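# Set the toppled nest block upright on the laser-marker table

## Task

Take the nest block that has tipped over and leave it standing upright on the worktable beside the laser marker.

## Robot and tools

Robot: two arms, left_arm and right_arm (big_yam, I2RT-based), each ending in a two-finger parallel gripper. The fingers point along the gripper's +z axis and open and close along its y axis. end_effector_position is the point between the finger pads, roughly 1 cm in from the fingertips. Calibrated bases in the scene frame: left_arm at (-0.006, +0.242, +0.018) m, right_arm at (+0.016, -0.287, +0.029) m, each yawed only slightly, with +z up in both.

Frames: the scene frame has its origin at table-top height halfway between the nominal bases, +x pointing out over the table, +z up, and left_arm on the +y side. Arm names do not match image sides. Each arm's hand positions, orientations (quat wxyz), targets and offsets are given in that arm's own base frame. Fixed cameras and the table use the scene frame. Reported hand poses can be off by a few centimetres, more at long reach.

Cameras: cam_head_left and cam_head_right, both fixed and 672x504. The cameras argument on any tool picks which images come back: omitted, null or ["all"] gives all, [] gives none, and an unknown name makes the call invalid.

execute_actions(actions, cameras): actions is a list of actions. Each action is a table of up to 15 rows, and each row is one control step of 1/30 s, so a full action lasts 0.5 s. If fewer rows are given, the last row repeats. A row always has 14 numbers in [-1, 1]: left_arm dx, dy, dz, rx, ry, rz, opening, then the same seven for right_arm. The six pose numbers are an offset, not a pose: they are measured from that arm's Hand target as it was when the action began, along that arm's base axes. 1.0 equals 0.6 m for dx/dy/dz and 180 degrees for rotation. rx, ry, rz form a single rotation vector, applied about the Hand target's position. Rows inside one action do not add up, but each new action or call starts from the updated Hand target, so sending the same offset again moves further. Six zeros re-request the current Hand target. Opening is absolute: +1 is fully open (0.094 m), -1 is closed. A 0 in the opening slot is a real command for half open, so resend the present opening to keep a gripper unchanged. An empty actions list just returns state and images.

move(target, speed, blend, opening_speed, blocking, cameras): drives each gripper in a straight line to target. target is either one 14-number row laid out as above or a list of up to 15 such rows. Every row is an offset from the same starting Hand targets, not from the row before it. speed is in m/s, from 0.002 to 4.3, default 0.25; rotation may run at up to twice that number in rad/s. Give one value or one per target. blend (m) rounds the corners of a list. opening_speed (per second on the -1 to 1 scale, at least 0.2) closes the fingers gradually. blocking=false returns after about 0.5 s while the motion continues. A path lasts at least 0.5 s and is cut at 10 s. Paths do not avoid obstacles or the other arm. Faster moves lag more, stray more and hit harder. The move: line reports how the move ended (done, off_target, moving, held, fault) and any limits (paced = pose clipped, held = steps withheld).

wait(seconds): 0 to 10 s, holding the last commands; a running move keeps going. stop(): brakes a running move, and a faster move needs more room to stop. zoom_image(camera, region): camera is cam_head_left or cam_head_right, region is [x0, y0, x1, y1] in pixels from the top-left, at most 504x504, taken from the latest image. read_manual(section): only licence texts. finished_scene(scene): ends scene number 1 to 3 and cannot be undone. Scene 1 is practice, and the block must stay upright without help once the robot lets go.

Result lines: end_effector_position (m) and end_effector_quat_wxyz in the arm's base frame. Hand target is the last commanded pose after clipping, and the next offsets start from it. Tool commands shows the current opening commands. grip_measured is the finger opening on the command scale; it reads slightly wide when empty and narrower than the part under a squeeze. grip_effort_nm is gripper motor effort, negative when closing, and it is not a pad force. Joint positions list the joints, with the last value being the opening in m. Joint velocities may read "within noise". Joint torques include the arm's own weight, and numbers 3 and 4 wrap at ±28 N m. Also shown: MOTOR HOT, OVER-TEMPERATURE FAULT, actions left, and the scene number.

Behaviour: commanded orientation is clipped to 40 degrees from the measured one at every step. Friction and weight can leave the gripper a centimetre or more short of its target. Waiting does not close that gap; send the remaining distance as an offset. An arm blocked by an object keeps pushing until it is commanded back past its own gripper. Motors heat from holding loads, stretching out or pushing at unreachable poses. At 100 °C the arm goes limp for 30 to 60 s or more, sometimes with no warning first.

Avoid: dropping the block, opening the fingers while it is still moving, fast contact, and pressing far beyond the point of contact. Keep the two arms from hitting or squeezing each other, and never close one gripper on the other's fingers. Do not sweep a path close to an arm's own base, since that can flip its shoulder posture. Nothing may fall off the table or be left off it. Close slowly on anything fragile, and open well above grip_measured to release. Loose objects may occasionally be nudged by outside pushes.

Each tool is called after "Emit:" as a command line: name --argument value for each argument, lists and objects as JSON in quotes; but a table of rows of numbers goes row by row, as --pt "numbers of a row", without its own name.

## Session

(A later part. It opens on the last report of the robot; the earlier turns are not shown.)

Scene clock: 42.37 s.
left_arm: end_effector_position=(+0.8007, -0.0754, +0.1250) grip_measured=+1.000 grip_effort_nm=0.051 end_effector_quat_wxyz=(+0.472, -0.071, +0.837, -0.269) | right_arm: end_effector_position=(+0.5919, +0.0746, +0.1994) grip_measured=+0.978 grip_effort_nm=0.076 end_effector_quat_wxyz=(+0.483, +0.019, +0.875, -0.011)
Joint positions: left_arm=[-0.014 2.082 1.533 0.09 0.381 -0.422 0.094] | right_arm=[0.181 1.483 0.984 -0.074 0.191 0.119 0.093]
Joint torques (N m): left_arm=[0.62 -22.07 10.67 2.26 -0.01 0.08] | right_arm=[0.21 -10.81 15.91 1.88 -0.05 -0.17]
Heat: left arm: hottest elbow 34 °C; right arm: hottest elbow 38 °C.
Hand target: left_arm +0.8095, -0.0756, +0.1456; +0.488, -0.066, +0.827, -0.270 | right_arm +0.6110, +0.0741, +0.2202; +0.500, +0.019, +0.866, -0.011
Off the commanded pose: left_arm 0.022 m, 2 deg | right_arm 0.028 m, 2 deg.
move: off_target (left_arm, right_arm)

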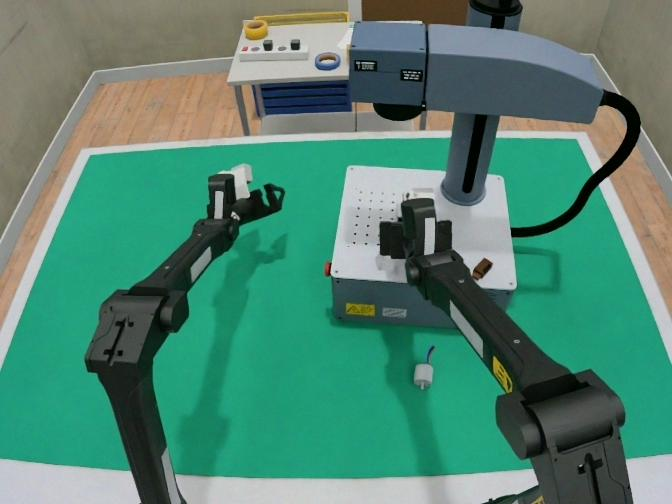

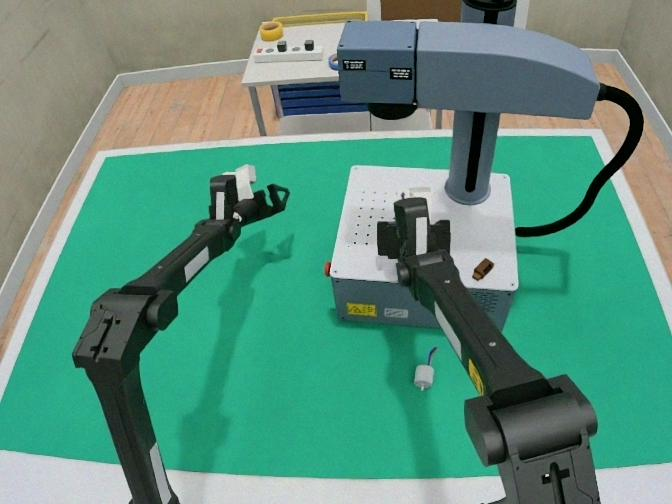

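Emit:
move --pt "0 0 0 0 0 0 1 0.078 -0.003 0.006 0 0 0 0.98" --speed 0.08

Emit:
zoom_image --camera "cam_head_left" --region '[350, 160, 470, 270]'

Emit:
zoom_image --camera "cam_head_right" --region '[350, 160, 470, 270]'

Scene clock: 44.13 s.
left_arm: end_effector_position=(+0.8007, -0.0754, +0.1250) grip_measured=+1.000 grip_effort_nm=0.061 end_effector_quat_wxyz=(+0.472, -0.071, +0.837, -0.269) | right_arm: end_effector_position=(+0.6383, +0.0782, +0.2075) grip_measured=+0.978 grip_effort_nm=0.076 end_effector_quat_wxyz=(+0.489, +0.018, +0.872, -0.008)
Joint positions: left_arm=[-0.014 2.082 1.533 0.09 0.381 -0.422 0.094] | right_arm=[0.169 1.584 1.118 -0.092 0.176 0.113 0.093]
Joint torques (N m): left_arm=[0.67 -22.18 10.67 2.24 -0.01 0.08] | right_arm=[0.32 -11.46 16.46 1.8 -0.25 -0.16]
Heat: left arm: hottest elbow 34 °C; right arm: hottest elbow 39 °C.
Hand target: left_arm +0.8095, -0.0756, +0.1456; +0.488, -0.066, +0.827, -0.270 | right_arm +0.6578, +0.0724, +0.2238; +0.500, +0.019, +0.866, -0.011
Off the commanded pose: left_arm 0.022 m, 2 deg | right_arm 0.026 m, 1 deg.
move: off_target (left_arm, right_arm)

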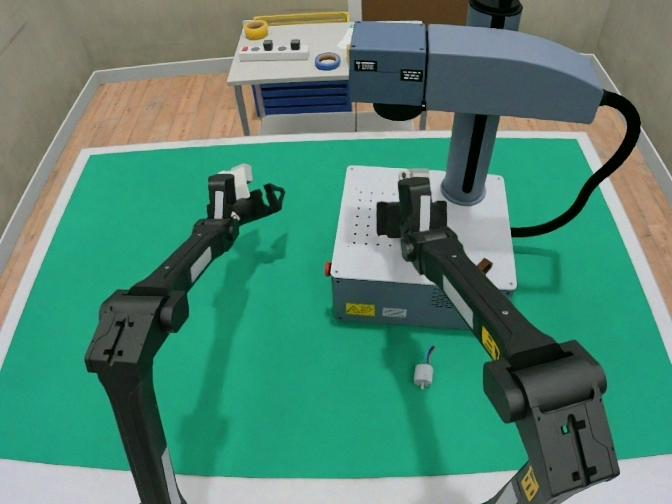

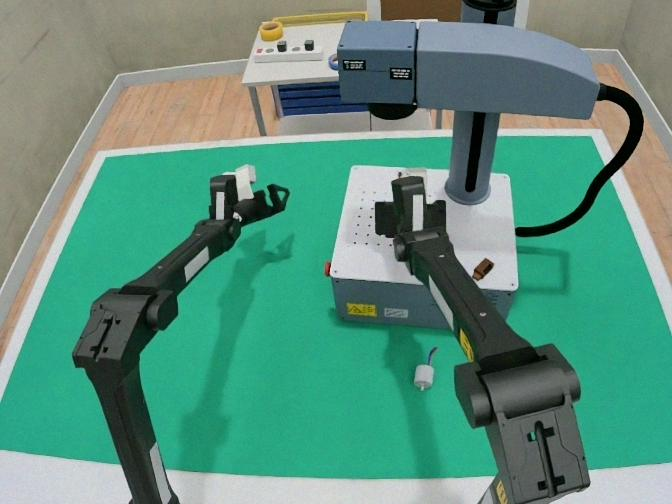

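Scaled by 4.200 (camera's finer frame: 960x720).

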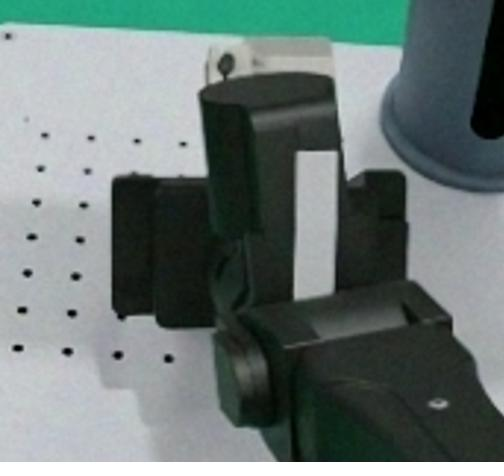

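Scaled by 4.200 (camera's finer frame: 960x720).

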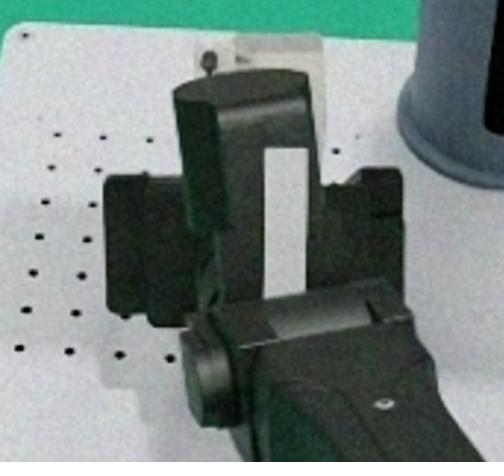

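Emit:
move --pt "0 0 0 0 0 0 1 -0.008 -0.004 -0.038 0 0 0 0.98" --speed 0.06 --cameras '[]'

Scene clock: 45.60 s.
left_arm: end_effector_position=(+0.8007, -0.0754, +0.1250) grip_measured=+1.000 grip_effort_nm=0.056 end_effector_quat_wxyz=(+0.472, -0.071, +0.837, -0.269) | right_arm: end_effector_position=(+0.6447, +0.0780, +0.2039) grip_measured=+0.978 grip_effort_nm=0.076 end_effector_quat_wxyz=(+0.497, +0.019, +0.867, -0.006)
Joint positions: left_arm=[-0.014 2.082 1.533 0.09 0.381 -0.422 0.094] | right_arm=[0.167 1.603 1.118 -0.054 0.173 0.111 0.093]
Joint torques (N m): left_arm=[0.56 -22.24 10.69 2.25 -0.01 0.09] | right_arm=[0.26 -12.34 12.34 2.85 -0.27 -0.13]
Heat: left arm: hottest elbow 34 °C; right arm: hottest elbow 39 °C.
Hand target: left_arm +0.8095, -0.0756, +0.1456; +0.488, -0.066, +0.827, -0.270 | right_arm +0.6530, +0.0699, +0.2009; +0.500, +0.019, +0.866, -0.011
Off the commanded pose: left_arm 0.022 m, 2 deg | right_arm 0.012 m, 1 deg.
move: off_target (left_arm, right_arm)

Emit:
move --pt "0 0 0 0 0 0 1 -0.018 -0.006 -0.026 0 0 0 0.98" --speed 0.06 --cameras '[]'

Scene clock: 46.97 s.
left_arm: end_effector_position=(+0.8007, -0.0754, +0.1250) grip_measured=+1.000 grip_effort_nm=0.061 end_effector_quat_wxyz=(+0.472, -0.071, +0.837, -0.269) | right_arm: end_effector_position=(+0.6409, +0.0754, +0.1960) grip_measured=+0.978 grip_effort_nm=0.081 end_effector_quat_wxyz=(+0.504, +0.020, +0.864, -0.005)
Joint positions: left_arm=[-0.014 2.082 1.533 0.09 0.381 -0.422 0.094] | right_arm=[0.163 1.603 1.085 -0.006 0.17 0.11 0.093]
Joint torques (N m): left_arm=[0.67 -22.07 10.67 2.28 -0.01 0.08] | right_arm=[-0.32 -12.4 10.26 2.82 -0.22 -0.19]
Heat: left arm: hottest elbow 34 °C; right arm: hottest elbow 39 °C.
Hand target: left_arm +0.8095, -0.0756, +0.1456; +0.488, -0.066, +0.827, -0.270 | right_arm +0.6422, +0.0663, +0.1853; +0.500, +0.019, +0.866, -0.011
Off the commanded pose: left_arm 0.022 m, 2 deg | right_arm 0.014 m, 1 deg.
move: off_target (left_arm, right_arm)

Emit:
move --target '[0,0,0,0,0,0,1,0,0.004,0.004,0,0,0,-0.5]' --opening_speed 0.5

Emit:
zoom_image --camera "cam_head_left" --region '[350, 160, 470, 270]'

Scene clock: 50.63 s.
left_arm: end_effector_position=(+0.8007, -0.0754, +0.1250) grip_measured=+1.000 grip_effort_nm=0.056 end_effector_quat_wxyz=(+0.472, -0.071, +0.837, -0.269) | right_arm: end_effector_position=(+0.6410, +0.0754, +0.1961) grip_measured=-0.158 grip_effort_nm=-1.048 end_effector_quat_wxyz=(+0.504, +0.019, +0.864, -0.005)
Joint positions: left_arm=[-0.014 2.082 1.533 0.09 0.381 -0.422 0.094] | right_arm=[0.163 1.603 1.085 -0.005 0.17 0.11 0.04]
Joint torques (N m): left_arm=[0.67 -22.24 10.65 2.24 -0.01 0.07] | right_arm=[0.44 -12.63 10.63 2.33 -0.09 -0.13]
Heat: left arm: hottest elbow 35 °C; right arm: hottest elbow 39 °C.
Hand target: left_arm +0.8095, -0.0756, +0.1456; +0.488, -0.066, +0.827, -0.270 | right_arm +0.6422, +0.0687, +0.1877; +0.500, +0.019, +0.866, -0.011
Off the commanded pose: left_arm 0.022 m, 2 deg | right_arm 0.011 m, 1 deg.
move: off_target (left_arm, right_arm)

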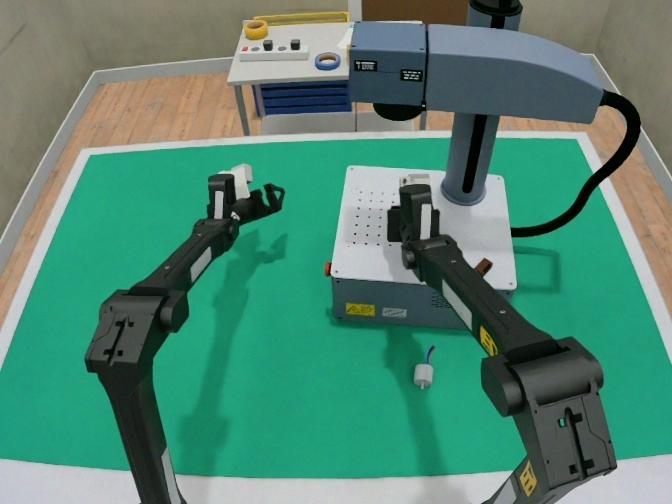

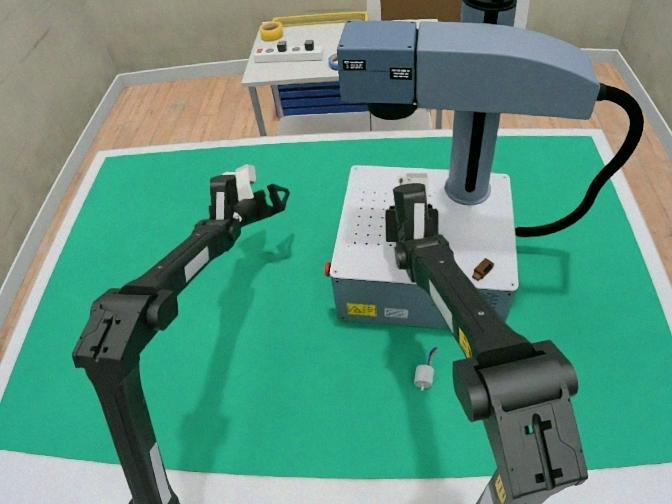

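Scaled by 4.200 (camera's finer frame: 960x720).

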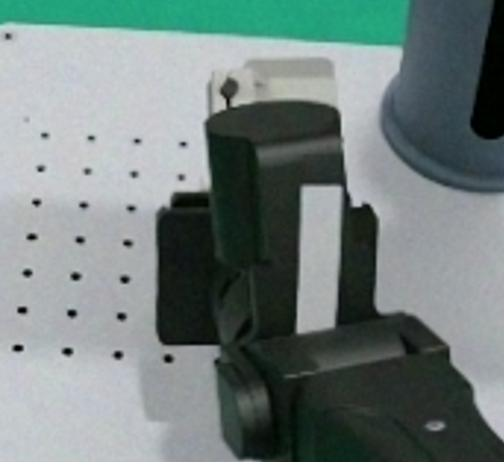

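Emit:
move --pt "0 0 0 0 0 0 1 -0.05 0 0.1 0 0 0 -0.5" --pt "0 0 0 0 0 0 1 -0.245 0.015 0.1 0 0 0 -0.5" --pt "0 0 0 0 0 0 1 -0.245 0.015 0.06 0 0 0 -0.5" --speed '[0.1,0.2,0.1]' --blend '[0.02,0.02,0]'

Emit:
zoom_image --camera "cam_head_left" --region '[350, 190, 470, 300]'

Emit:
zoom_image --camera "cam_head_right" --region '[350, 190, 470, 300]'

Scene clock: 53.70 s.
left_arm: end_effector_position=(+0.8007, -0.0754, +0.1250) grip_measured=+1.000 grip_effort_nm=0.056 end_effector_quat_wxyz=(+0.472, -0.071, +0.837, -0.269) | right_arm: end_effector_position=(+0.4923, +0.0702, +0.2191) grip_measured=-0.158 grip_effort_nm=-1.053 end_effector_quat_wxyz=(+0.490, +0.017, +0.872, -0.018)
Joint positions: left_arm=[-0.014 2.082 1.533 0.09 0.381 -0.422 0.094] | right_arm=[0.225 1.192 0.761 -0.134 0.239 0.132 0.04]
Joint torques (N m): left_arm=[0.62 -22.12 10.69 2.25 -0.01 0.08] | right_arm=[2.55 -7.71 11.79 3.08 0.21 0.13]
Heat: left arm: hottest elbow 35 °C; right arm: hottest elbow 39 °C.
Hand target: left_arm +0.8095, -0.0756, +0.1456; +0.488, -0.066, +0.827, -0.270 | right_arm +0.4952, +0.0776, +0.2237; +0.500, +0.019, +0.866, -0.011
Off the commanded pose: left_arm 0.022 m, 2 deg | right_arm 0.009 m, 2 deg.
move: off_target (left_arm); blend cut to 0.012 m at target 2

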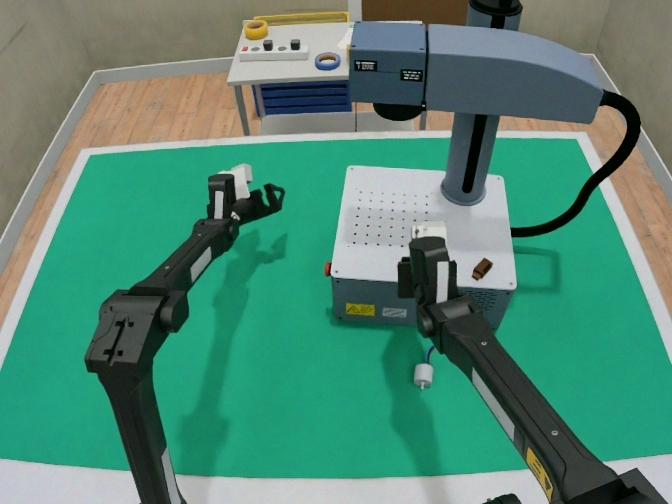

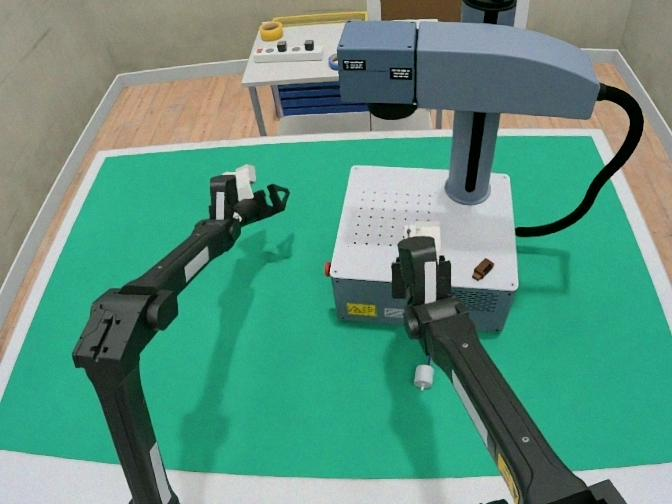

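Scaled by 4.200 (camera's finer frame: 960x720).

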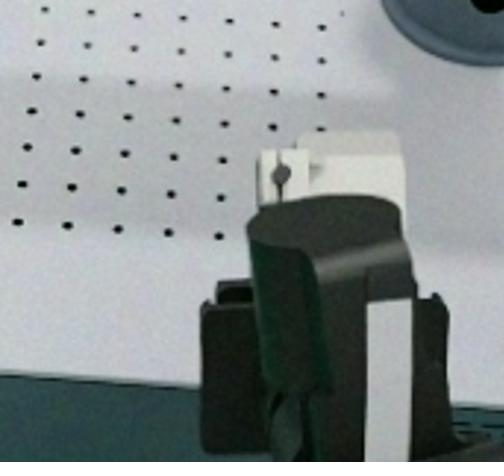

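Scaled by 4.200 (camera's finer frame: 960x720).

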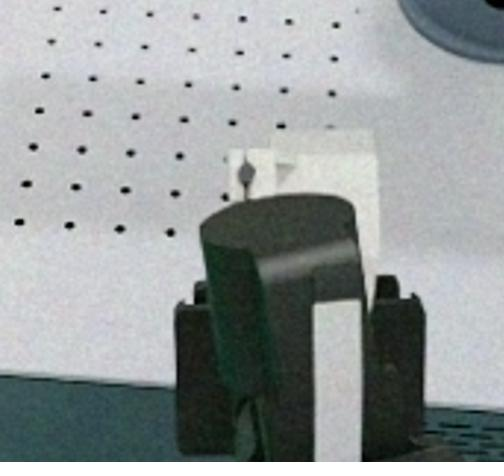

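Emit:
move --pt "0 0 0 0 0 0 1 0.073 0.002 0.008 0 0 0 -0.5" --pt "0 0 0 0 0 0 1 0.073 0.002 -0.022 0 0 0 -0.5" --speed '[0.15,0.06]' --blend '[0.01,0]'

Emit:
zoom_image --camera "cam_head_left" --region '[350, 190, 470, 300]'

Emit:
zoom_image --camera "cam_head_right" --region '[350, 190, 470, 300]'

Scene clock: 55.70 s.
left_arm: end_effector_position=(+0.8007, -0.0754, +0.1250) grip_measured=+1.000 grip_effort_nm=0.056 end_effector_quat_wxyz=(+0.472, -0.071, +0.837, -0.269) | right_arm: end_effector_position=(+0.5205, +0.0783, +0.1954) grip_measured=-0.158 grip_effort_nm=-1.057 end_effector_quat_wxyz=(+0.486, +0.015, +0.874, -0.014)
Joint positions: left_arm=[-0.014 2.082 1.533 0.09 0.381 -0.422 0.094] | right_arm=[0.225 1.308 0.795 -0.06 0.23 0.133 0.04]
Joint torques (N m): left_arm=[0.5 -22.18 10.67 2.25 0 0.08] | right_arm=[0.73 -7.59 15.06 2.56 -0.26 -0.07]
Heat: left arm: hottest elbow 35 °C; right arm: hottest elbow 39 °C.
Hand target: left_arm +0.8095, -0.0756, +0.1456; +0.488, -0.066, +0.827, -0.270 | right_arm +0.5390, +0.0788, +0.2106; +0.500, +0.019, +0.866, -0.011
Off the commanded pose: left_arm 0.022 m, 2 deg | right_arm 0.024 m, 2 deg.
move: off_target (left_arm, right_arm); blend cut to 0.009 m at target 1

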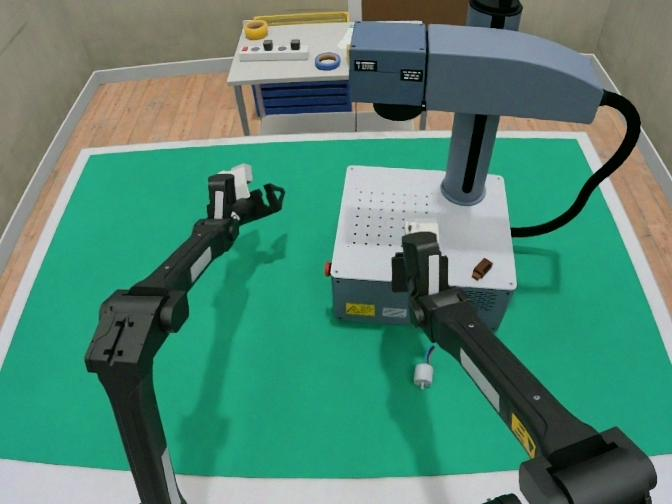

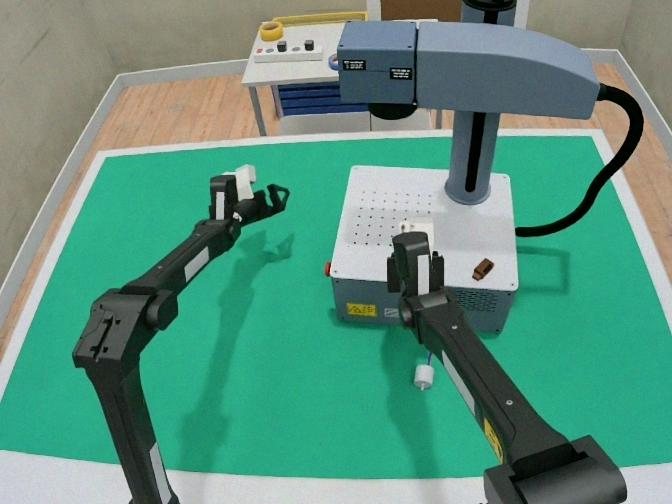

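Scaled by 4.200 (camera's finer frame: 960x720).

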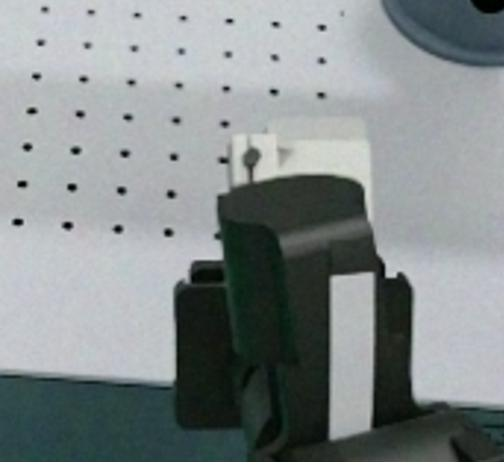

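Scaled by 4.200 (camera's finer frame: 960x720).

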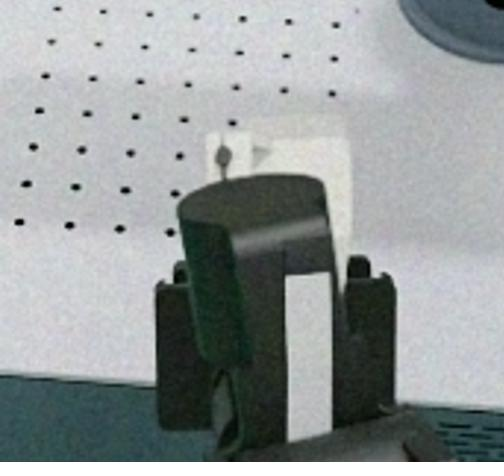

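Emit:
move --pt "0 0 0 0 0 0 1 -0.01 -0.002 -0.016 0 0 0 -0.5" --speed 0.04 --cameras '[]'

Scene clock: 57.00 s.
left_arm: end_effector_position=(+0.8007, -0.0754, +0.1250) grip_measured=+1.000 grip_effort_nm=0.051 end_effector_quat_wxyz=(+0.472, -0.071, +0.837, -0.269) | right_arm: end_effector_position=(+0.5239, +0.0792, +0.1953) grip_measured=-0.158 grip_effort_nm=-1.057 end_effector_quat_wxyz=(+0.491, +0.016, +0.871, -0.013)
Joint positions: left_arm=[-0.014 2.082 1.533 0.09 0.381 -0.422 0.094] | right_arm=[0.225 1.317 0.795 -0.038 0.229 0.133 0.04]
Joint torques (N m): left_arm=[0.62 -22.12 10.67 2.25 -0.01 0.08] | right_arm=[0.67 -8.35 12.63 2.84 -0.2 -0.03]
Heat: left arm: hottest elbow 36 °C; right arm: hottest elbow 40 °C.
Hand target: left_arm +0.8095, -0.0756, +0.1456; +0.488, -0.066, +0.827, -0.270 | right_arm +0.5330, +0.0777, +0.2009; +0.500, +0.019, +0.866, -0.011
Off the commanded pose: left_arm 0.022 m, 2 deg | right_arm 0.011 m, 1 deg.
move: off_target (left_arm, right_arm)

Emit:
move --pt "0 0 0 0 0 0 1 0 0 0.003 0 0 0 0.5" --speed 0.04 --opening_speed 0.5 --cameras '[]'

Emit:
move --pt "0 0 0 0 0 0 1 -0.02 0 0.1 0 0.05 0 0.5" --pt "0 0 0 0 0 0 1 0.0 0.0 0.1 0.0166 0.3774 0 0.5" --speed 0.15 --blend '[0.01,0]'

Emit:
zoom_image --camera "cam_head_left" --region '[350, 190, 470, 300]'

Emit:
zoom_image --camera "cam_head_right" --region '[350, 190, 470, 300]'

Scene clock: 60.07 s.
left_arm: end_effector_position=(+0.8007, -0.0754, +0.1250) grip_measured=+1.000 grip_effort_nm=0.061 end_effector_quat_wxyz=(+0.472, -0.071, +0.837, -0.269) | right_arm: end_effector_position=(+0.5240, +0.0793, +0.1954) grip_measured=+0.497 grip_effort_nm=0.076 end_effector_quat_wxyz=(+0.491, +0.016, +0.871, -0.013)
Joint positions: left_arm=[-0.014 2.082 1.533 0.09 0.381 -0.422 0.094] | right_arm=[0.225 1.317 0.795 -0.037 0.229 0.133 0.07]
Joint torques (N m): left_arm=[0.67 -22.07 10.67 2.28 -0.01 0.08] | right_arm=[0.56 -8.06 12.92 2.67 -0.15 -0.08]
Heat: left arm: hottest elbow 36 °C; right arm: hottest elbow 40 °C.
Hand target: left_arm +0.8095, -0.0756, +0.1456; +0.488, -0.066, +0.827, -0.270 | right_arm +0.5331, +0.0777, +0.2029; +0.500, +0.019, +0.866, -0.011
Off the commanded pose: left_arm 0.022 m, 2 deg | right_arm 0.012 m, 1 deg.
move: off_target (left_arm, right_arm)

Scene clock: 64.40 s.
left_arm: end_effector_position=(+0.8007, -0.0754, +0.1250) grip_measured=+1.000 grip_effort_nm=0.051 end_effector_quat_wxyz=(+0.472, -0.071, +0.837, -0.269) | right_arm: end_effector_position=(+0.4958, +0.0846, +0.2634) grip_measured=+0.498 grip_effort_nm=0.076 end_effector_quat_wxyz=(-0.050, +0.012, +0.999, +0.002)
Joint positions: left_arm=[-0.014 2.082 1.533 0.09 0.381 -0.422 0.094] | right_arm=[0.163 1.72 1.754 -1.702 -0.021 0.187 0.07]
Joint torques (N m): left_arm=[0.62 -22.18 10.69 2.26 -0.01 0.08] | right_arm=[-1.49 -8.64 19.66 0.1 -0.34 -0.03]
Heat: left arm: hottest elbow 36 °C; right arm: hottest elbow 42 °C.
Hand target: left_arm +0.8095, -0.0756, +0.1456; +0.488, -0.066, +0.827, -0.270 | right_arm +0.5331, +0.0778, +0.2627; -0.070, +0.022, +0.997, +0.002
Off the commanded pose: left_arm 0.022 m, 2 deg | right_arm 0.038 m, 3 deg.
joint sent to its limit (right arm) — joint 4 (wrist pitch), lower limit. The joint targets are off in position and orientation.
move: off_target (left_arm, right_arm)

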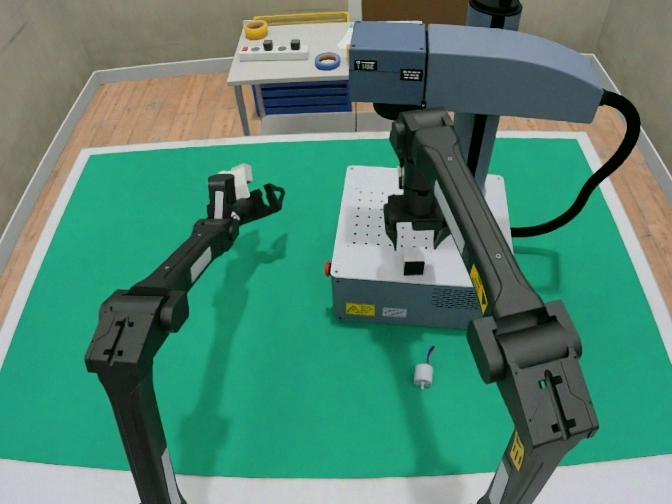

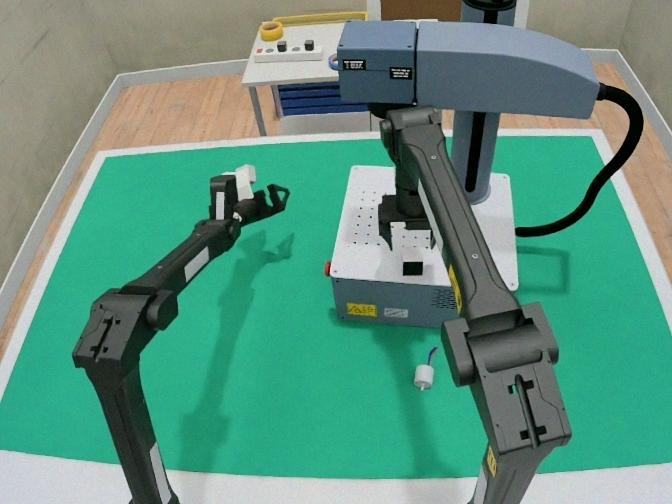

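Scaled by 4.200 (camera's finer frame: 960x720).

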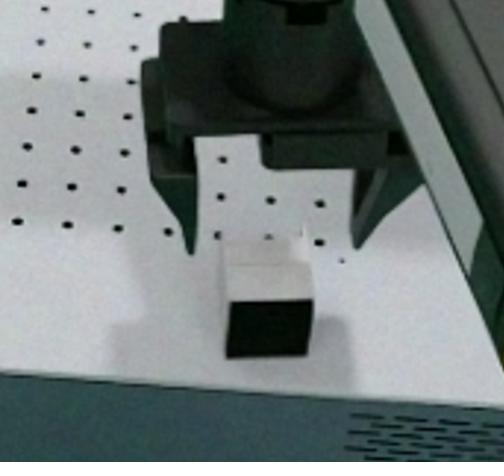

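Scaled by 4.200 (camera's finer frame: 960x720).

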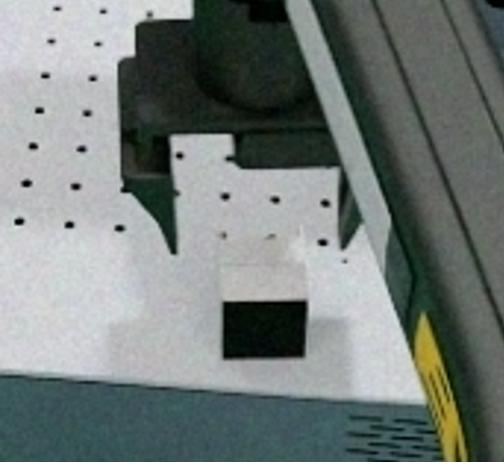

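Emit:
move --pt "0 0 0 0 0 0 1 -0.04 -0.006 -0.07 0 0 0 0.5" --pt "0 0 0 0 0 0 1 0.01 -0.008 -0.09 0 0 0 0.5" --speed 0.1

Emit:
zoom_image --camera "cam_head_left" --region '[350, 190, 470, 300]'

Emit:
zoom_image --camera "cam_head_right" --region '[350, 190, 470, 300]'

Scene clock: 66.63 s.
left_arm: end_effector_position=(+0.8007, -0.0754, +0.1250) grip_measured=+1.000 grip_effort_nm=0.056 end_effector_quat_wxyz=(+0.472, -0.071, +0.837, -0.269) | right_arm: end_effector_position=(+0.5003, +0.0853, +0.2594) grip_measured=+0.498 grip_effort_nm=0.076 end_effector_quat_wxyz=(-0.039, +0.011, +0.999, +0.004)
Joint positions: left_arm=[-0.014 2.082 1.533 0.09 0.381 -0.422 0.094] | right_arm=[0.162 1.718 1.742 -1.672 -0.022 0.184 0.07]
Joint torques (N m): left_arm=[0.62 -22.07 10.69 2.25 -0.01 0.08] | right_arm=[-1.73 -4.89 14.11 1.54 -0.3 -0.16]
Heat: left arm: hottest elbow 37 °C; right arm: hottest elbow 43 °C.
Hand target: left_arm +0.8095, -0.0756, +0.1456; +0.488, -0.066, +0.827, -0.270 | right_arm +0.5391, +0.0729, +0.2088; -0.069, +0.022, +0.997, +0.002
Off the commanded pose: left_arm 0.022 m, 2 deg | right_arm 0.065 m, 4 deg.
move: off_target (left_arm, right_arm)

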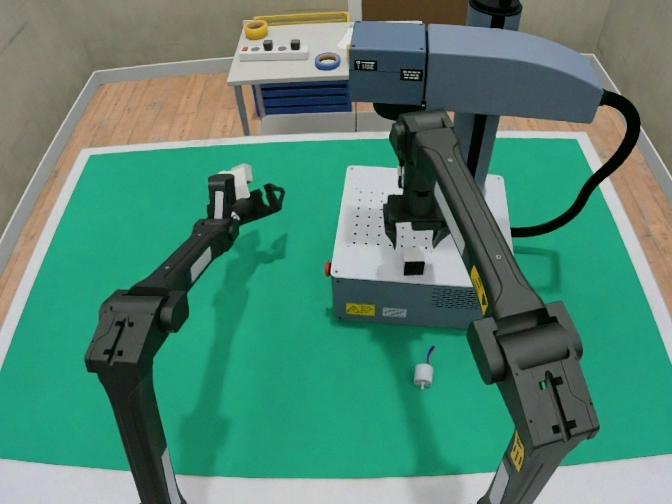

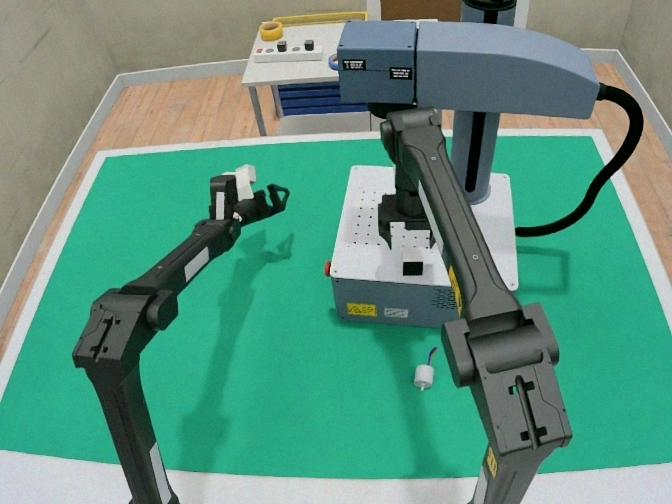

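Scaled by 4.200 (camera's finer frame: 960x720).

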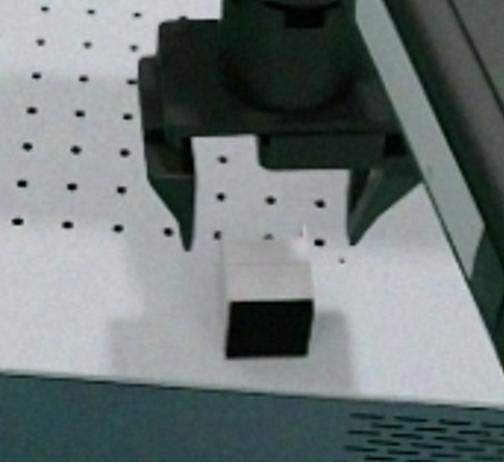

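Scaled by 4.200 (camera's finer frame: 960x720).

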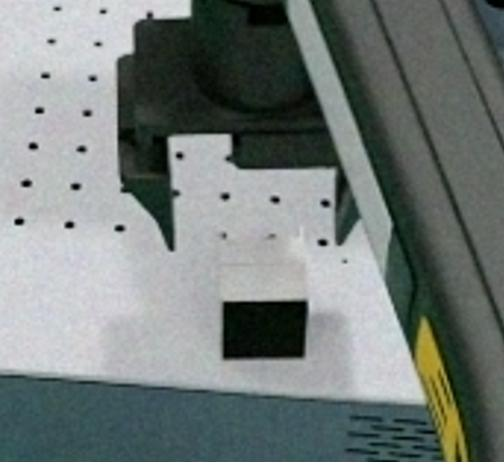

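Emit:
move --pt "0 0 0 0 0 0 1 -0.125 0.008 0.03 0 0 0 0.5" --pt "0 0 0 0 0 0 1 -0.1 0.006 0.0 0 0 0 0.5" --speed 0.12 --cameras '[]'

Scene clock: 68.37 s.
left_arm: end_effector_position=(+0.8007, -0.0754, +0.1250) grip_measured=+1.000 grip_effort_nm=0.061 end_effector_quat_wxyz=(+0.472, -0.071, +0.837, -0.269) | right_arm: end_effector_position=(+0.4756, +0.0797, +0.2203) grip_measured=+0.498 grip_effort_nm=0.071 end_effector_quat_wxyz=(-0.061, +0.013, +0.998, +0.001)
Joint positions: left_arm=[-0.014 2.082 1.533 0.09 0.381 -0.422 0.094] | right_arm=[0.159 1.682 1.59 -1.599 -0.024 0.184 0.07]
Joint torques (N m): left_arm=[0.67 -22.12 10.67 2.25 -0.01 0.08] | right_arm=[0.73 -13.04 10.36 0.38 -0.29 -0.01]
Heat: left arm: hottest elbow 37 °C; right arm: hottest elbow 43 °C.
Hand target: left_arm +0.8095, -0.0756, +0.1456; +0.488, -0.066, +0.827, -0.270 | right_arm +0.4791, +0.0765, +0.2087; -0.070, +0.022, +0.997, +0.001
Off the commanded pose: left_arm 0.022 m, 2 deg | right_arm 0.012 m, 1 deg.
move: off_target (left_arm, right_arm)

Emit:
move --pt "0 0 0 0 0 0 1 0.05 -0.001 0.0 0 0 0 0.5" --pt "0 0 0 0 0 0 1 0.105 -0.002 -0.004 0 0 0 0.5" --speed 0.08 --blend '[0.005,0]'

Emit:
zoom_image --camera "cam_head_left" --region '[350, 190, 470, 300]'

Emit:
zoom_image --camera "cam_head_right" --region '[350, 190, 470, 300]'

Scene clock: 70.60 s.
left_arm: end_effector_position=(+0.8007, -0.0754, +0.1250) grip_measured=+1.000 grip_effort_nm=0.056 end_effector_quat_wxyz=(+0.472, -0.071, +0.837, -0.269) | right_arm: end_effector_position=(+0.5262, +0.0810, +0.1992) grip_measured=+0.498 grip_effort_nm=0.071 end_effector_quat_wxyz=(-0.080, +0.020, +0.997, -0.001)
Joint positions: left_arm=[-0.014 2.082 1.533 0.09 0.381 -0.422 0.094] | right_arm=[0.146 1.849 1.759 -1.64 -0.024 0.184 0.07]
Joint torques (N m): left_arm=[0.56 -22.12 10.67 2.26 -0.01 0.09] | right_arm=[0.21 -15.33 15.19 -0.72 -0.12 -0.14]
Heat: left arm: hottest elbow 37 °C; right arm: hottest elbow 43 °C.
Hand target: left_arm +0.8095, -0.0756, +0.1456; +0.488, -0.066, +0.827, -0.270 | right_arm +0.5420, +0.0753, +0.2064; -0.070, +0.022, +0.997, +0.001
Off the commanded pose: left_arm 0.022 m, 2 deg | right_arm 0.018 m, 1 deg.
move: off_target (left_arm, right_arm)

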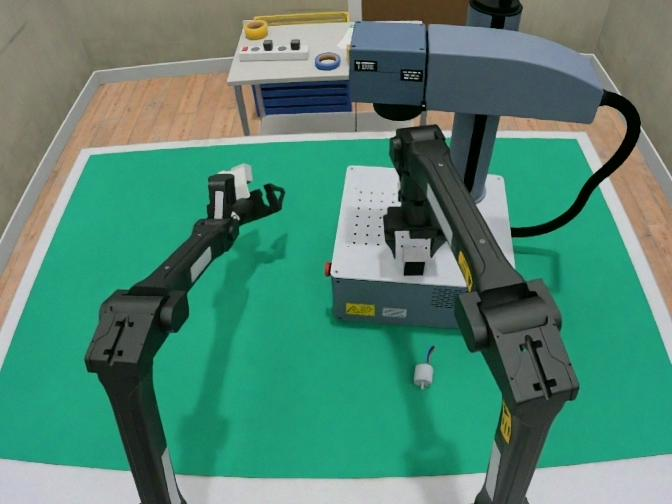

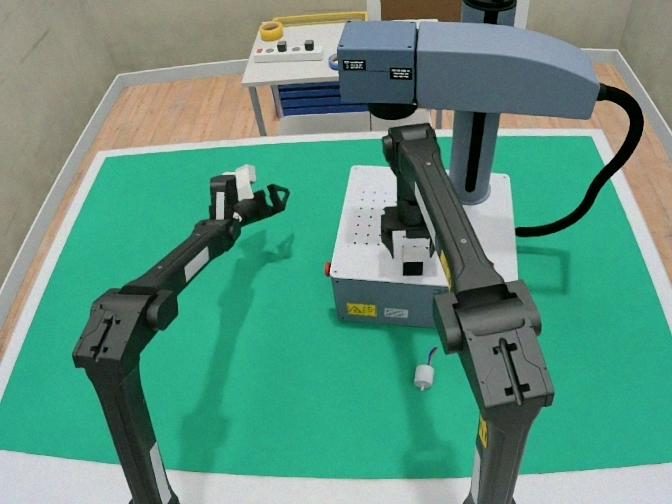

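Scaled by 4.200 (camera's finer frame: 960x720).

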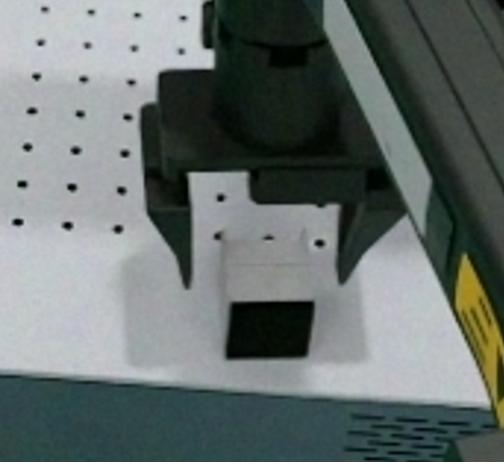

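Scaled by 4.200 (camera's finer frame: 960x720).

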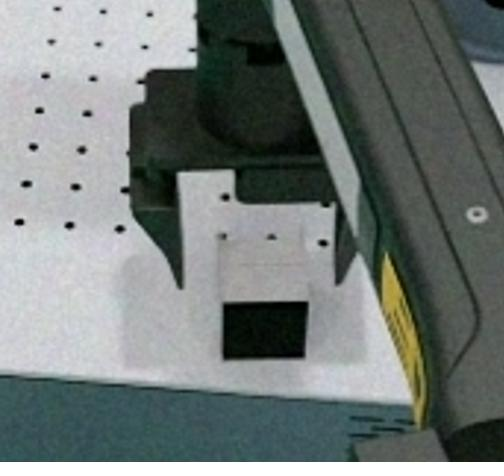

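Emit:
move --pt "0 0 0 0 0 0 1 0.016 0.003 -0.016 0 0 0 0.5" --speed 0.05 --cameras '[]'

Scene clock: 72.17 s.
left_arm: end_effector_position=(+0.8007, -0.0754, +0.1250) grip_measured=+1.000 grip_effort_nm=0.056 end_effector_quat_wxyz=(+0.472, -0.071, +0.837, -0.269) | right_arm: end_effector_position=(+0.5332, +0.0820, +0.1903) grip_measured=+0.498 grip_effort_nm=0.076 end_effector_quat_wxyz=(-0.086, +0.020, +0.996, -0.002)
Joint positions: left_arm=[-0.014 2.082 1.533 0.09 0.381 -0.422 0.094] | right_arm=[0.146 1.878 1.778 -1.641 -0.024 0.184 0.07]
Joint torques (N m): left_arm=[0.67 -22.18 10.69 2.24 -0.01 0.09] | right_arm=[0.38 -15.97 15.15 -0.13 -0.15 -0.11]
Heat: left arm: hottest elbow 37 °C; right arm: hottest elbow 44 °C.
Hand target: left_arm +0.8095, -0.0756, +0.1456; +0.488, -0.066, +0.827, -0.270 | right_arm +0.5516, +0.0771, +0.1967; -0.070, +0.022, +0.997, +0.001
Off the commanded pose: left_arm 0.022 m, 2 deg | right_arm 0.020 m, 2 deg.
move: off_target (left_arm, right_arm)

Emit:
move --target '[0,0,0,0,0,0,1,0,0,0,0,0,0,-0.5]' --opening_speed 0.5

Emit:
zoom_image --camera "cam_head_left" --region '[350, 190, 470, 300]'

Scene clock: 74.83 s.
left_arm: end_effector_position=(+0.8007, -0.0754, +0.1250) grip_measured=+1.000 grip_effort_nm=0.056 end_effector_quat_wxyz=(+0.472, -0.071, +0.837, -0.269) | right_arm: end_effector_position=(+0.5334, +0.0808, +0.1903) grip_measured=-0.156 grip_effort_nm=-1.062 end_effector_quat_wxyz=(-0.086, +0.021, +0.996, -0.002)
Joint positions: left_arm=[-0.014 2.082 1.533 0.09 0.381 -0.422 0.094] | right_arm=[0.144 1.878 1.778 -1.641 -0.024 0.184 0.04]
Joint torques (N m): left_arm=[0.56 -22.18 10.69 2.26 -0.01 0.08] | right_arm=[-0.32 -15.79 15.28 0.09 -0.16 -0.1]
Heat: left arm: hottest elbow 37 °C; right arm: hottest elbow 44 °C.
Hand target: left_arm +0.8095, -0.0756, +0.1456; +0.488, -0.066, +0.827, -0.270 | right_arm +0.5516, +0.0772, +0.1966; -0.070, +0.022, +0.997, +0.001
Off the commanded pose: left_arm 0.022 m, 2 deg | right_arm 0.020 m, 2 deg.
move: off_target (left_arm, right_arm)

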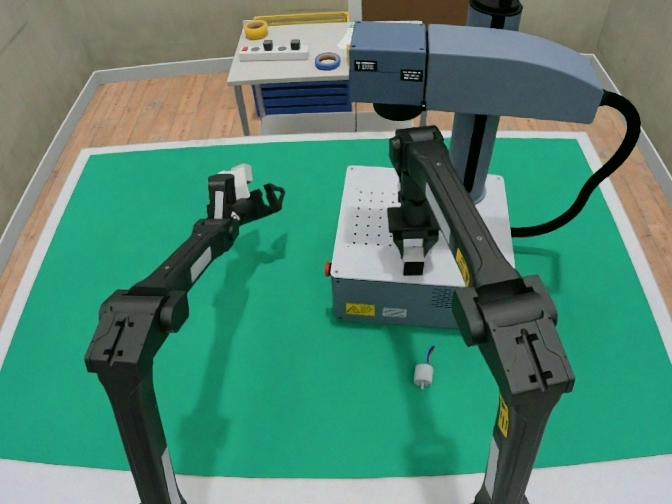

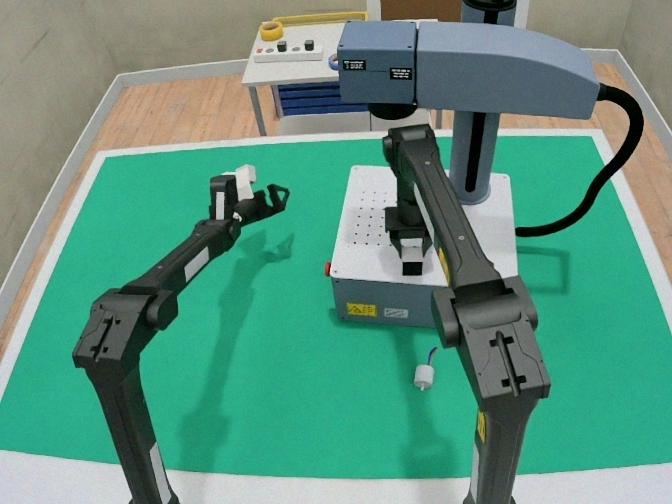

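Scaled by 4.200 (camera's finer frame: 960x720).

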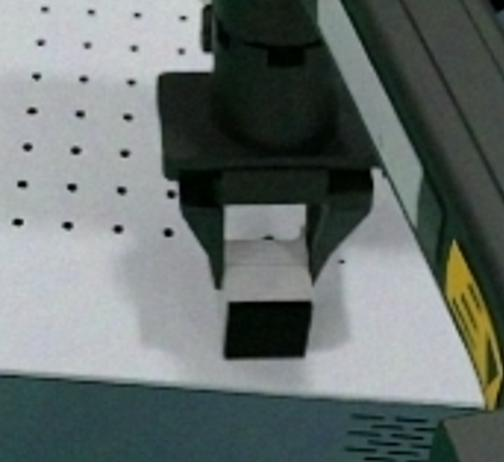

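Emit:
move --pt "0 0 0 0 0 0 1 -0.09 0 0.1 0 0 0 -0.5" --pt "0 0 0 0 0 0 1 -0.16 0 0.17 -0.011 -0.25 0 -0.5" --pt "0 0 0 0 0 0 1 -0.07 0 0.12 -0.022 -0.4995 0 -0.5" --speed '[0.12,0.25,0.25]' --blend '[0.02,0.03,0]'

Emit:
zoom_image --camera "cam_head_left" --region '[350, 190, 470, 300]'

Emit:
zoom_image --camera "cam_head_right" --region '[350, 190, 470, 300]'

Scene clock: 80.53 s.
left_arm: end_effector_position=(+0.8007, -0.0754, +0.1250) grip_measured=+1.000 grip_effort_nm=0.061 end_effector_quat_wxyz=(+0.472, -0.071, +0.837, -0.269) | right_arm: end_effector_position=(+0.5085, +0.0713, +0.2642) grip_measured=-0.156 grip_effort_nm=-1.057 end_effector_quat_wxyz=(+0.648, +0.024, +0.761, -0.015)
Joint positions: left_arm=[-0.014 2.082 1.533 0.09 0.381 -0.422 0.094] | right_arm=[0.235 1.213 0.648 0.397 0.285 0.056 0.04]
Joint torques (N m): left_arm=[0.73 -22.07 10.7 2.28 -0.01 0.08] | right_arm=[2.55 -6.36 11.03 3.32 -0.05 -0.15]
Heat: left arm: hottest elbow 38 °C; right arm: hottest elbow 44 °C.
Hand target: left_arm +0.8095, -0.0756, +0.1456; +0.488, -0.066, +0.827, -0.270 | right_arm +0.5096, +0.0771, +0.2689; +0.656, +0.017, +0.754, -0.015
Off the commanded pose: left_arm 0.022 m, 2 deg | right_arm 0.007 m, 1 deg.
move: off_target (left_arm)

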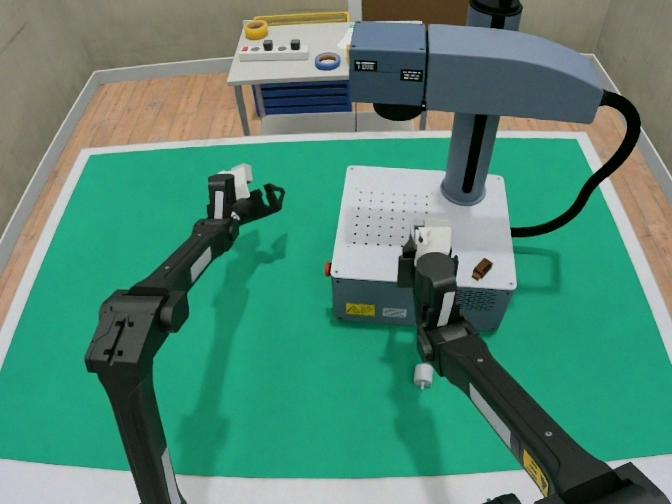

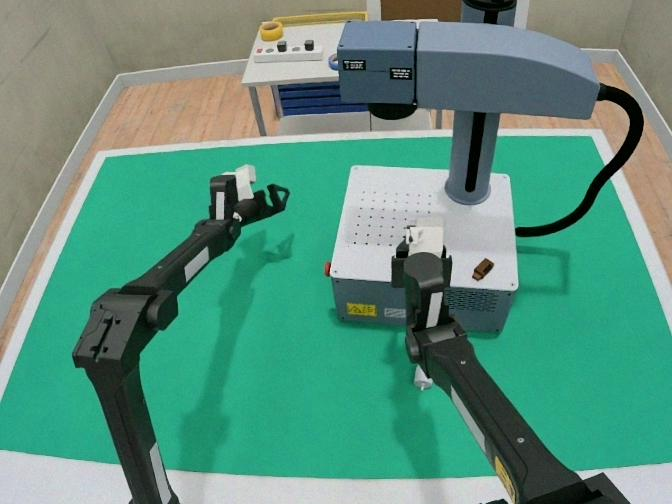

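Scaled by 4.200 (camera's finer frame: 960x720).

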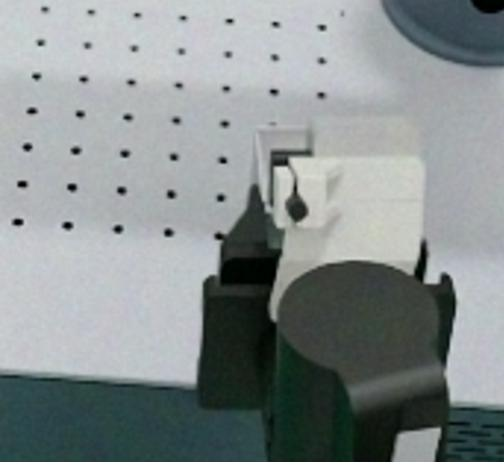

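Scaled by 4.200 (camera's finer frame: 960x720).

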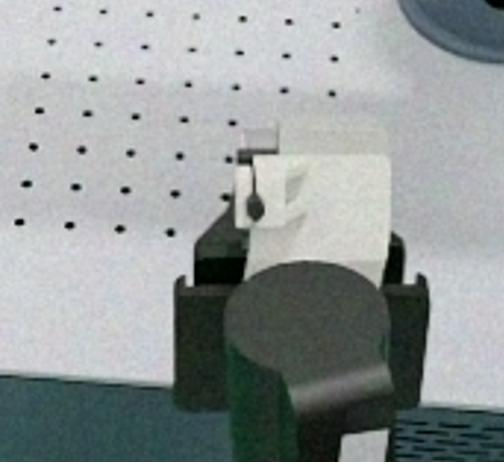

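Emit:
move --pt "0 0 0 0 0 0 1 0.024 -0.002 -0.07 0 0 0 -0.5" --speed 0.12 --cameras '[]'

Scene clock: 81.97 s.
left_arm: end_effector_position=(+0.8007, -0.0754, +0.1250) grip_measured=+1.000 grip_effort_nm=0.051 end_effector_quat_wxyz=(+0.472, -0.071, +0.837, -0.269) | right_arm: end_effector_position=(+0.5217, +0.0757, +0.2193) grip_measured=-0.156 grip_effort_nm=-1.057 end_effector_quat_wxyz=(+0.645, +0.020, +0.763, -0.014)
Joint positions: left_arm=[-0.014 2.082 1.533 0.09 0.381 -0.422 0.094] | right_arm=[0.235 1.347 0.619 0.554 0.278 0.053 0.04]
Joint torques (N m): left_arm=[0.5 -22.18 10.69 2.24 -0.01 0.09] | right_arm=[0.73 -8.35 10.19 3.04 -0.29 -0.15]
Heat: left arm: hottest elbow 38 °C; right arm: hottest elbow 43 °C.
Hand target: left_arm +0.8095, -0.0756, +0.1456; +0.488, -0.066, +0.827, -0.270 | right_arm +0.5239, +0.0759, +0.2265; +0.656, +0.017, +0.755, -0.015
Off the commanded pose: left_arm 0.022 m, 2 deg | right_arm 0.008 m, 2 deg.
move: off_target (left_arm)

Emit:
move --pt "0 0 0 0 0 0 1 0.004 0 -0.03 0 0 0 -0.5" --speed 0.06

Emit:
zoom_image --camera "cam_head_left" --region '[370, 200, 470, 290]'

Scene clock: 84.27 s.
left_arm: end_effector_position=(+0.8007, -0.0754, +0.1250) grip_measured=+1.000 grip_effort_nm=0.051 end_effector_quat_wxyz=(+0.472, -0.071, +0.837, -0.269) | right_arm: end_effector_position=(+0.5245, +0.0766, +0.2040) grip_measured=-0.156 grip_effort_nm=-1.053 end_effector_quat_wxyz=(+0.647, +0.020, +0.762, -0.013)
Joint positions: left_arm=[-0.014 2.082 1.533 0.09 0.381 -0.422 0.094] | right_arm=[0.235 1.395 0.607 0.62 0.277 0.053 0.04]
Joint torques (N m): left_arm=[0.5 -22.18 10.7 2.25 -0.01 0.08] | right_arm=[0.56 -8.82 9.54 3.26 -0.32 -0.16]
Heat: left arm: hottest elbow 38 °C; right arm: hottest elbow 43 °C.
Hand target: left_arm +0.8095, -0.0756, +0.1456; +0.488, -0.066, +0.827, -0.270 | right_arm +0.5264, +0.0759, +0.2087; +0.656, +0.017, +0.754, -0.014
Off the commanded pose: left_arm 0.022 m, 2 deg | right_arm 0.005 m, 1 deg.
move: off_target (left_arm)

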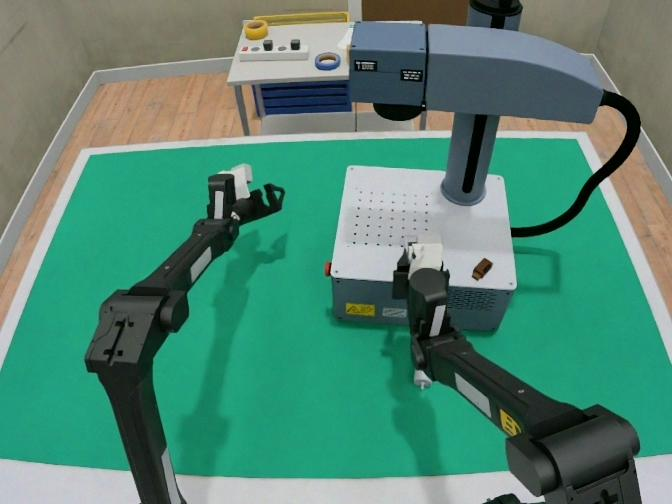

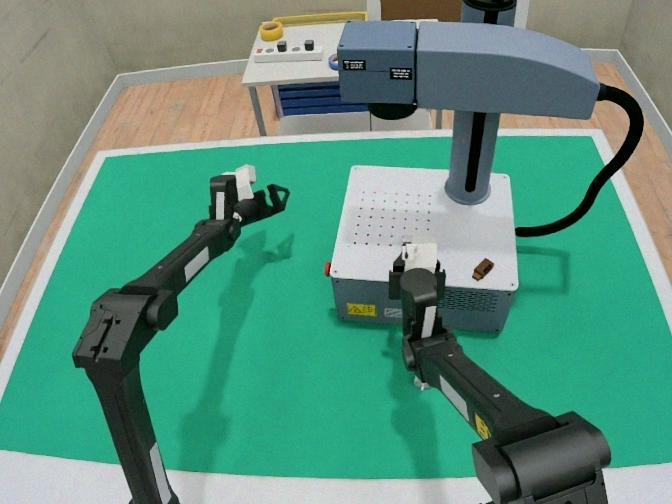

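Scaled by 5.040 (camera's finer frame: 960x720).

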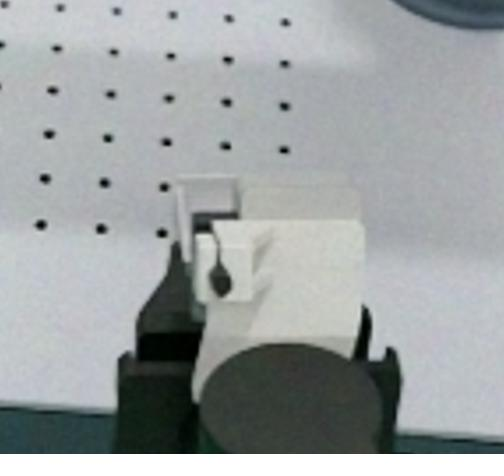

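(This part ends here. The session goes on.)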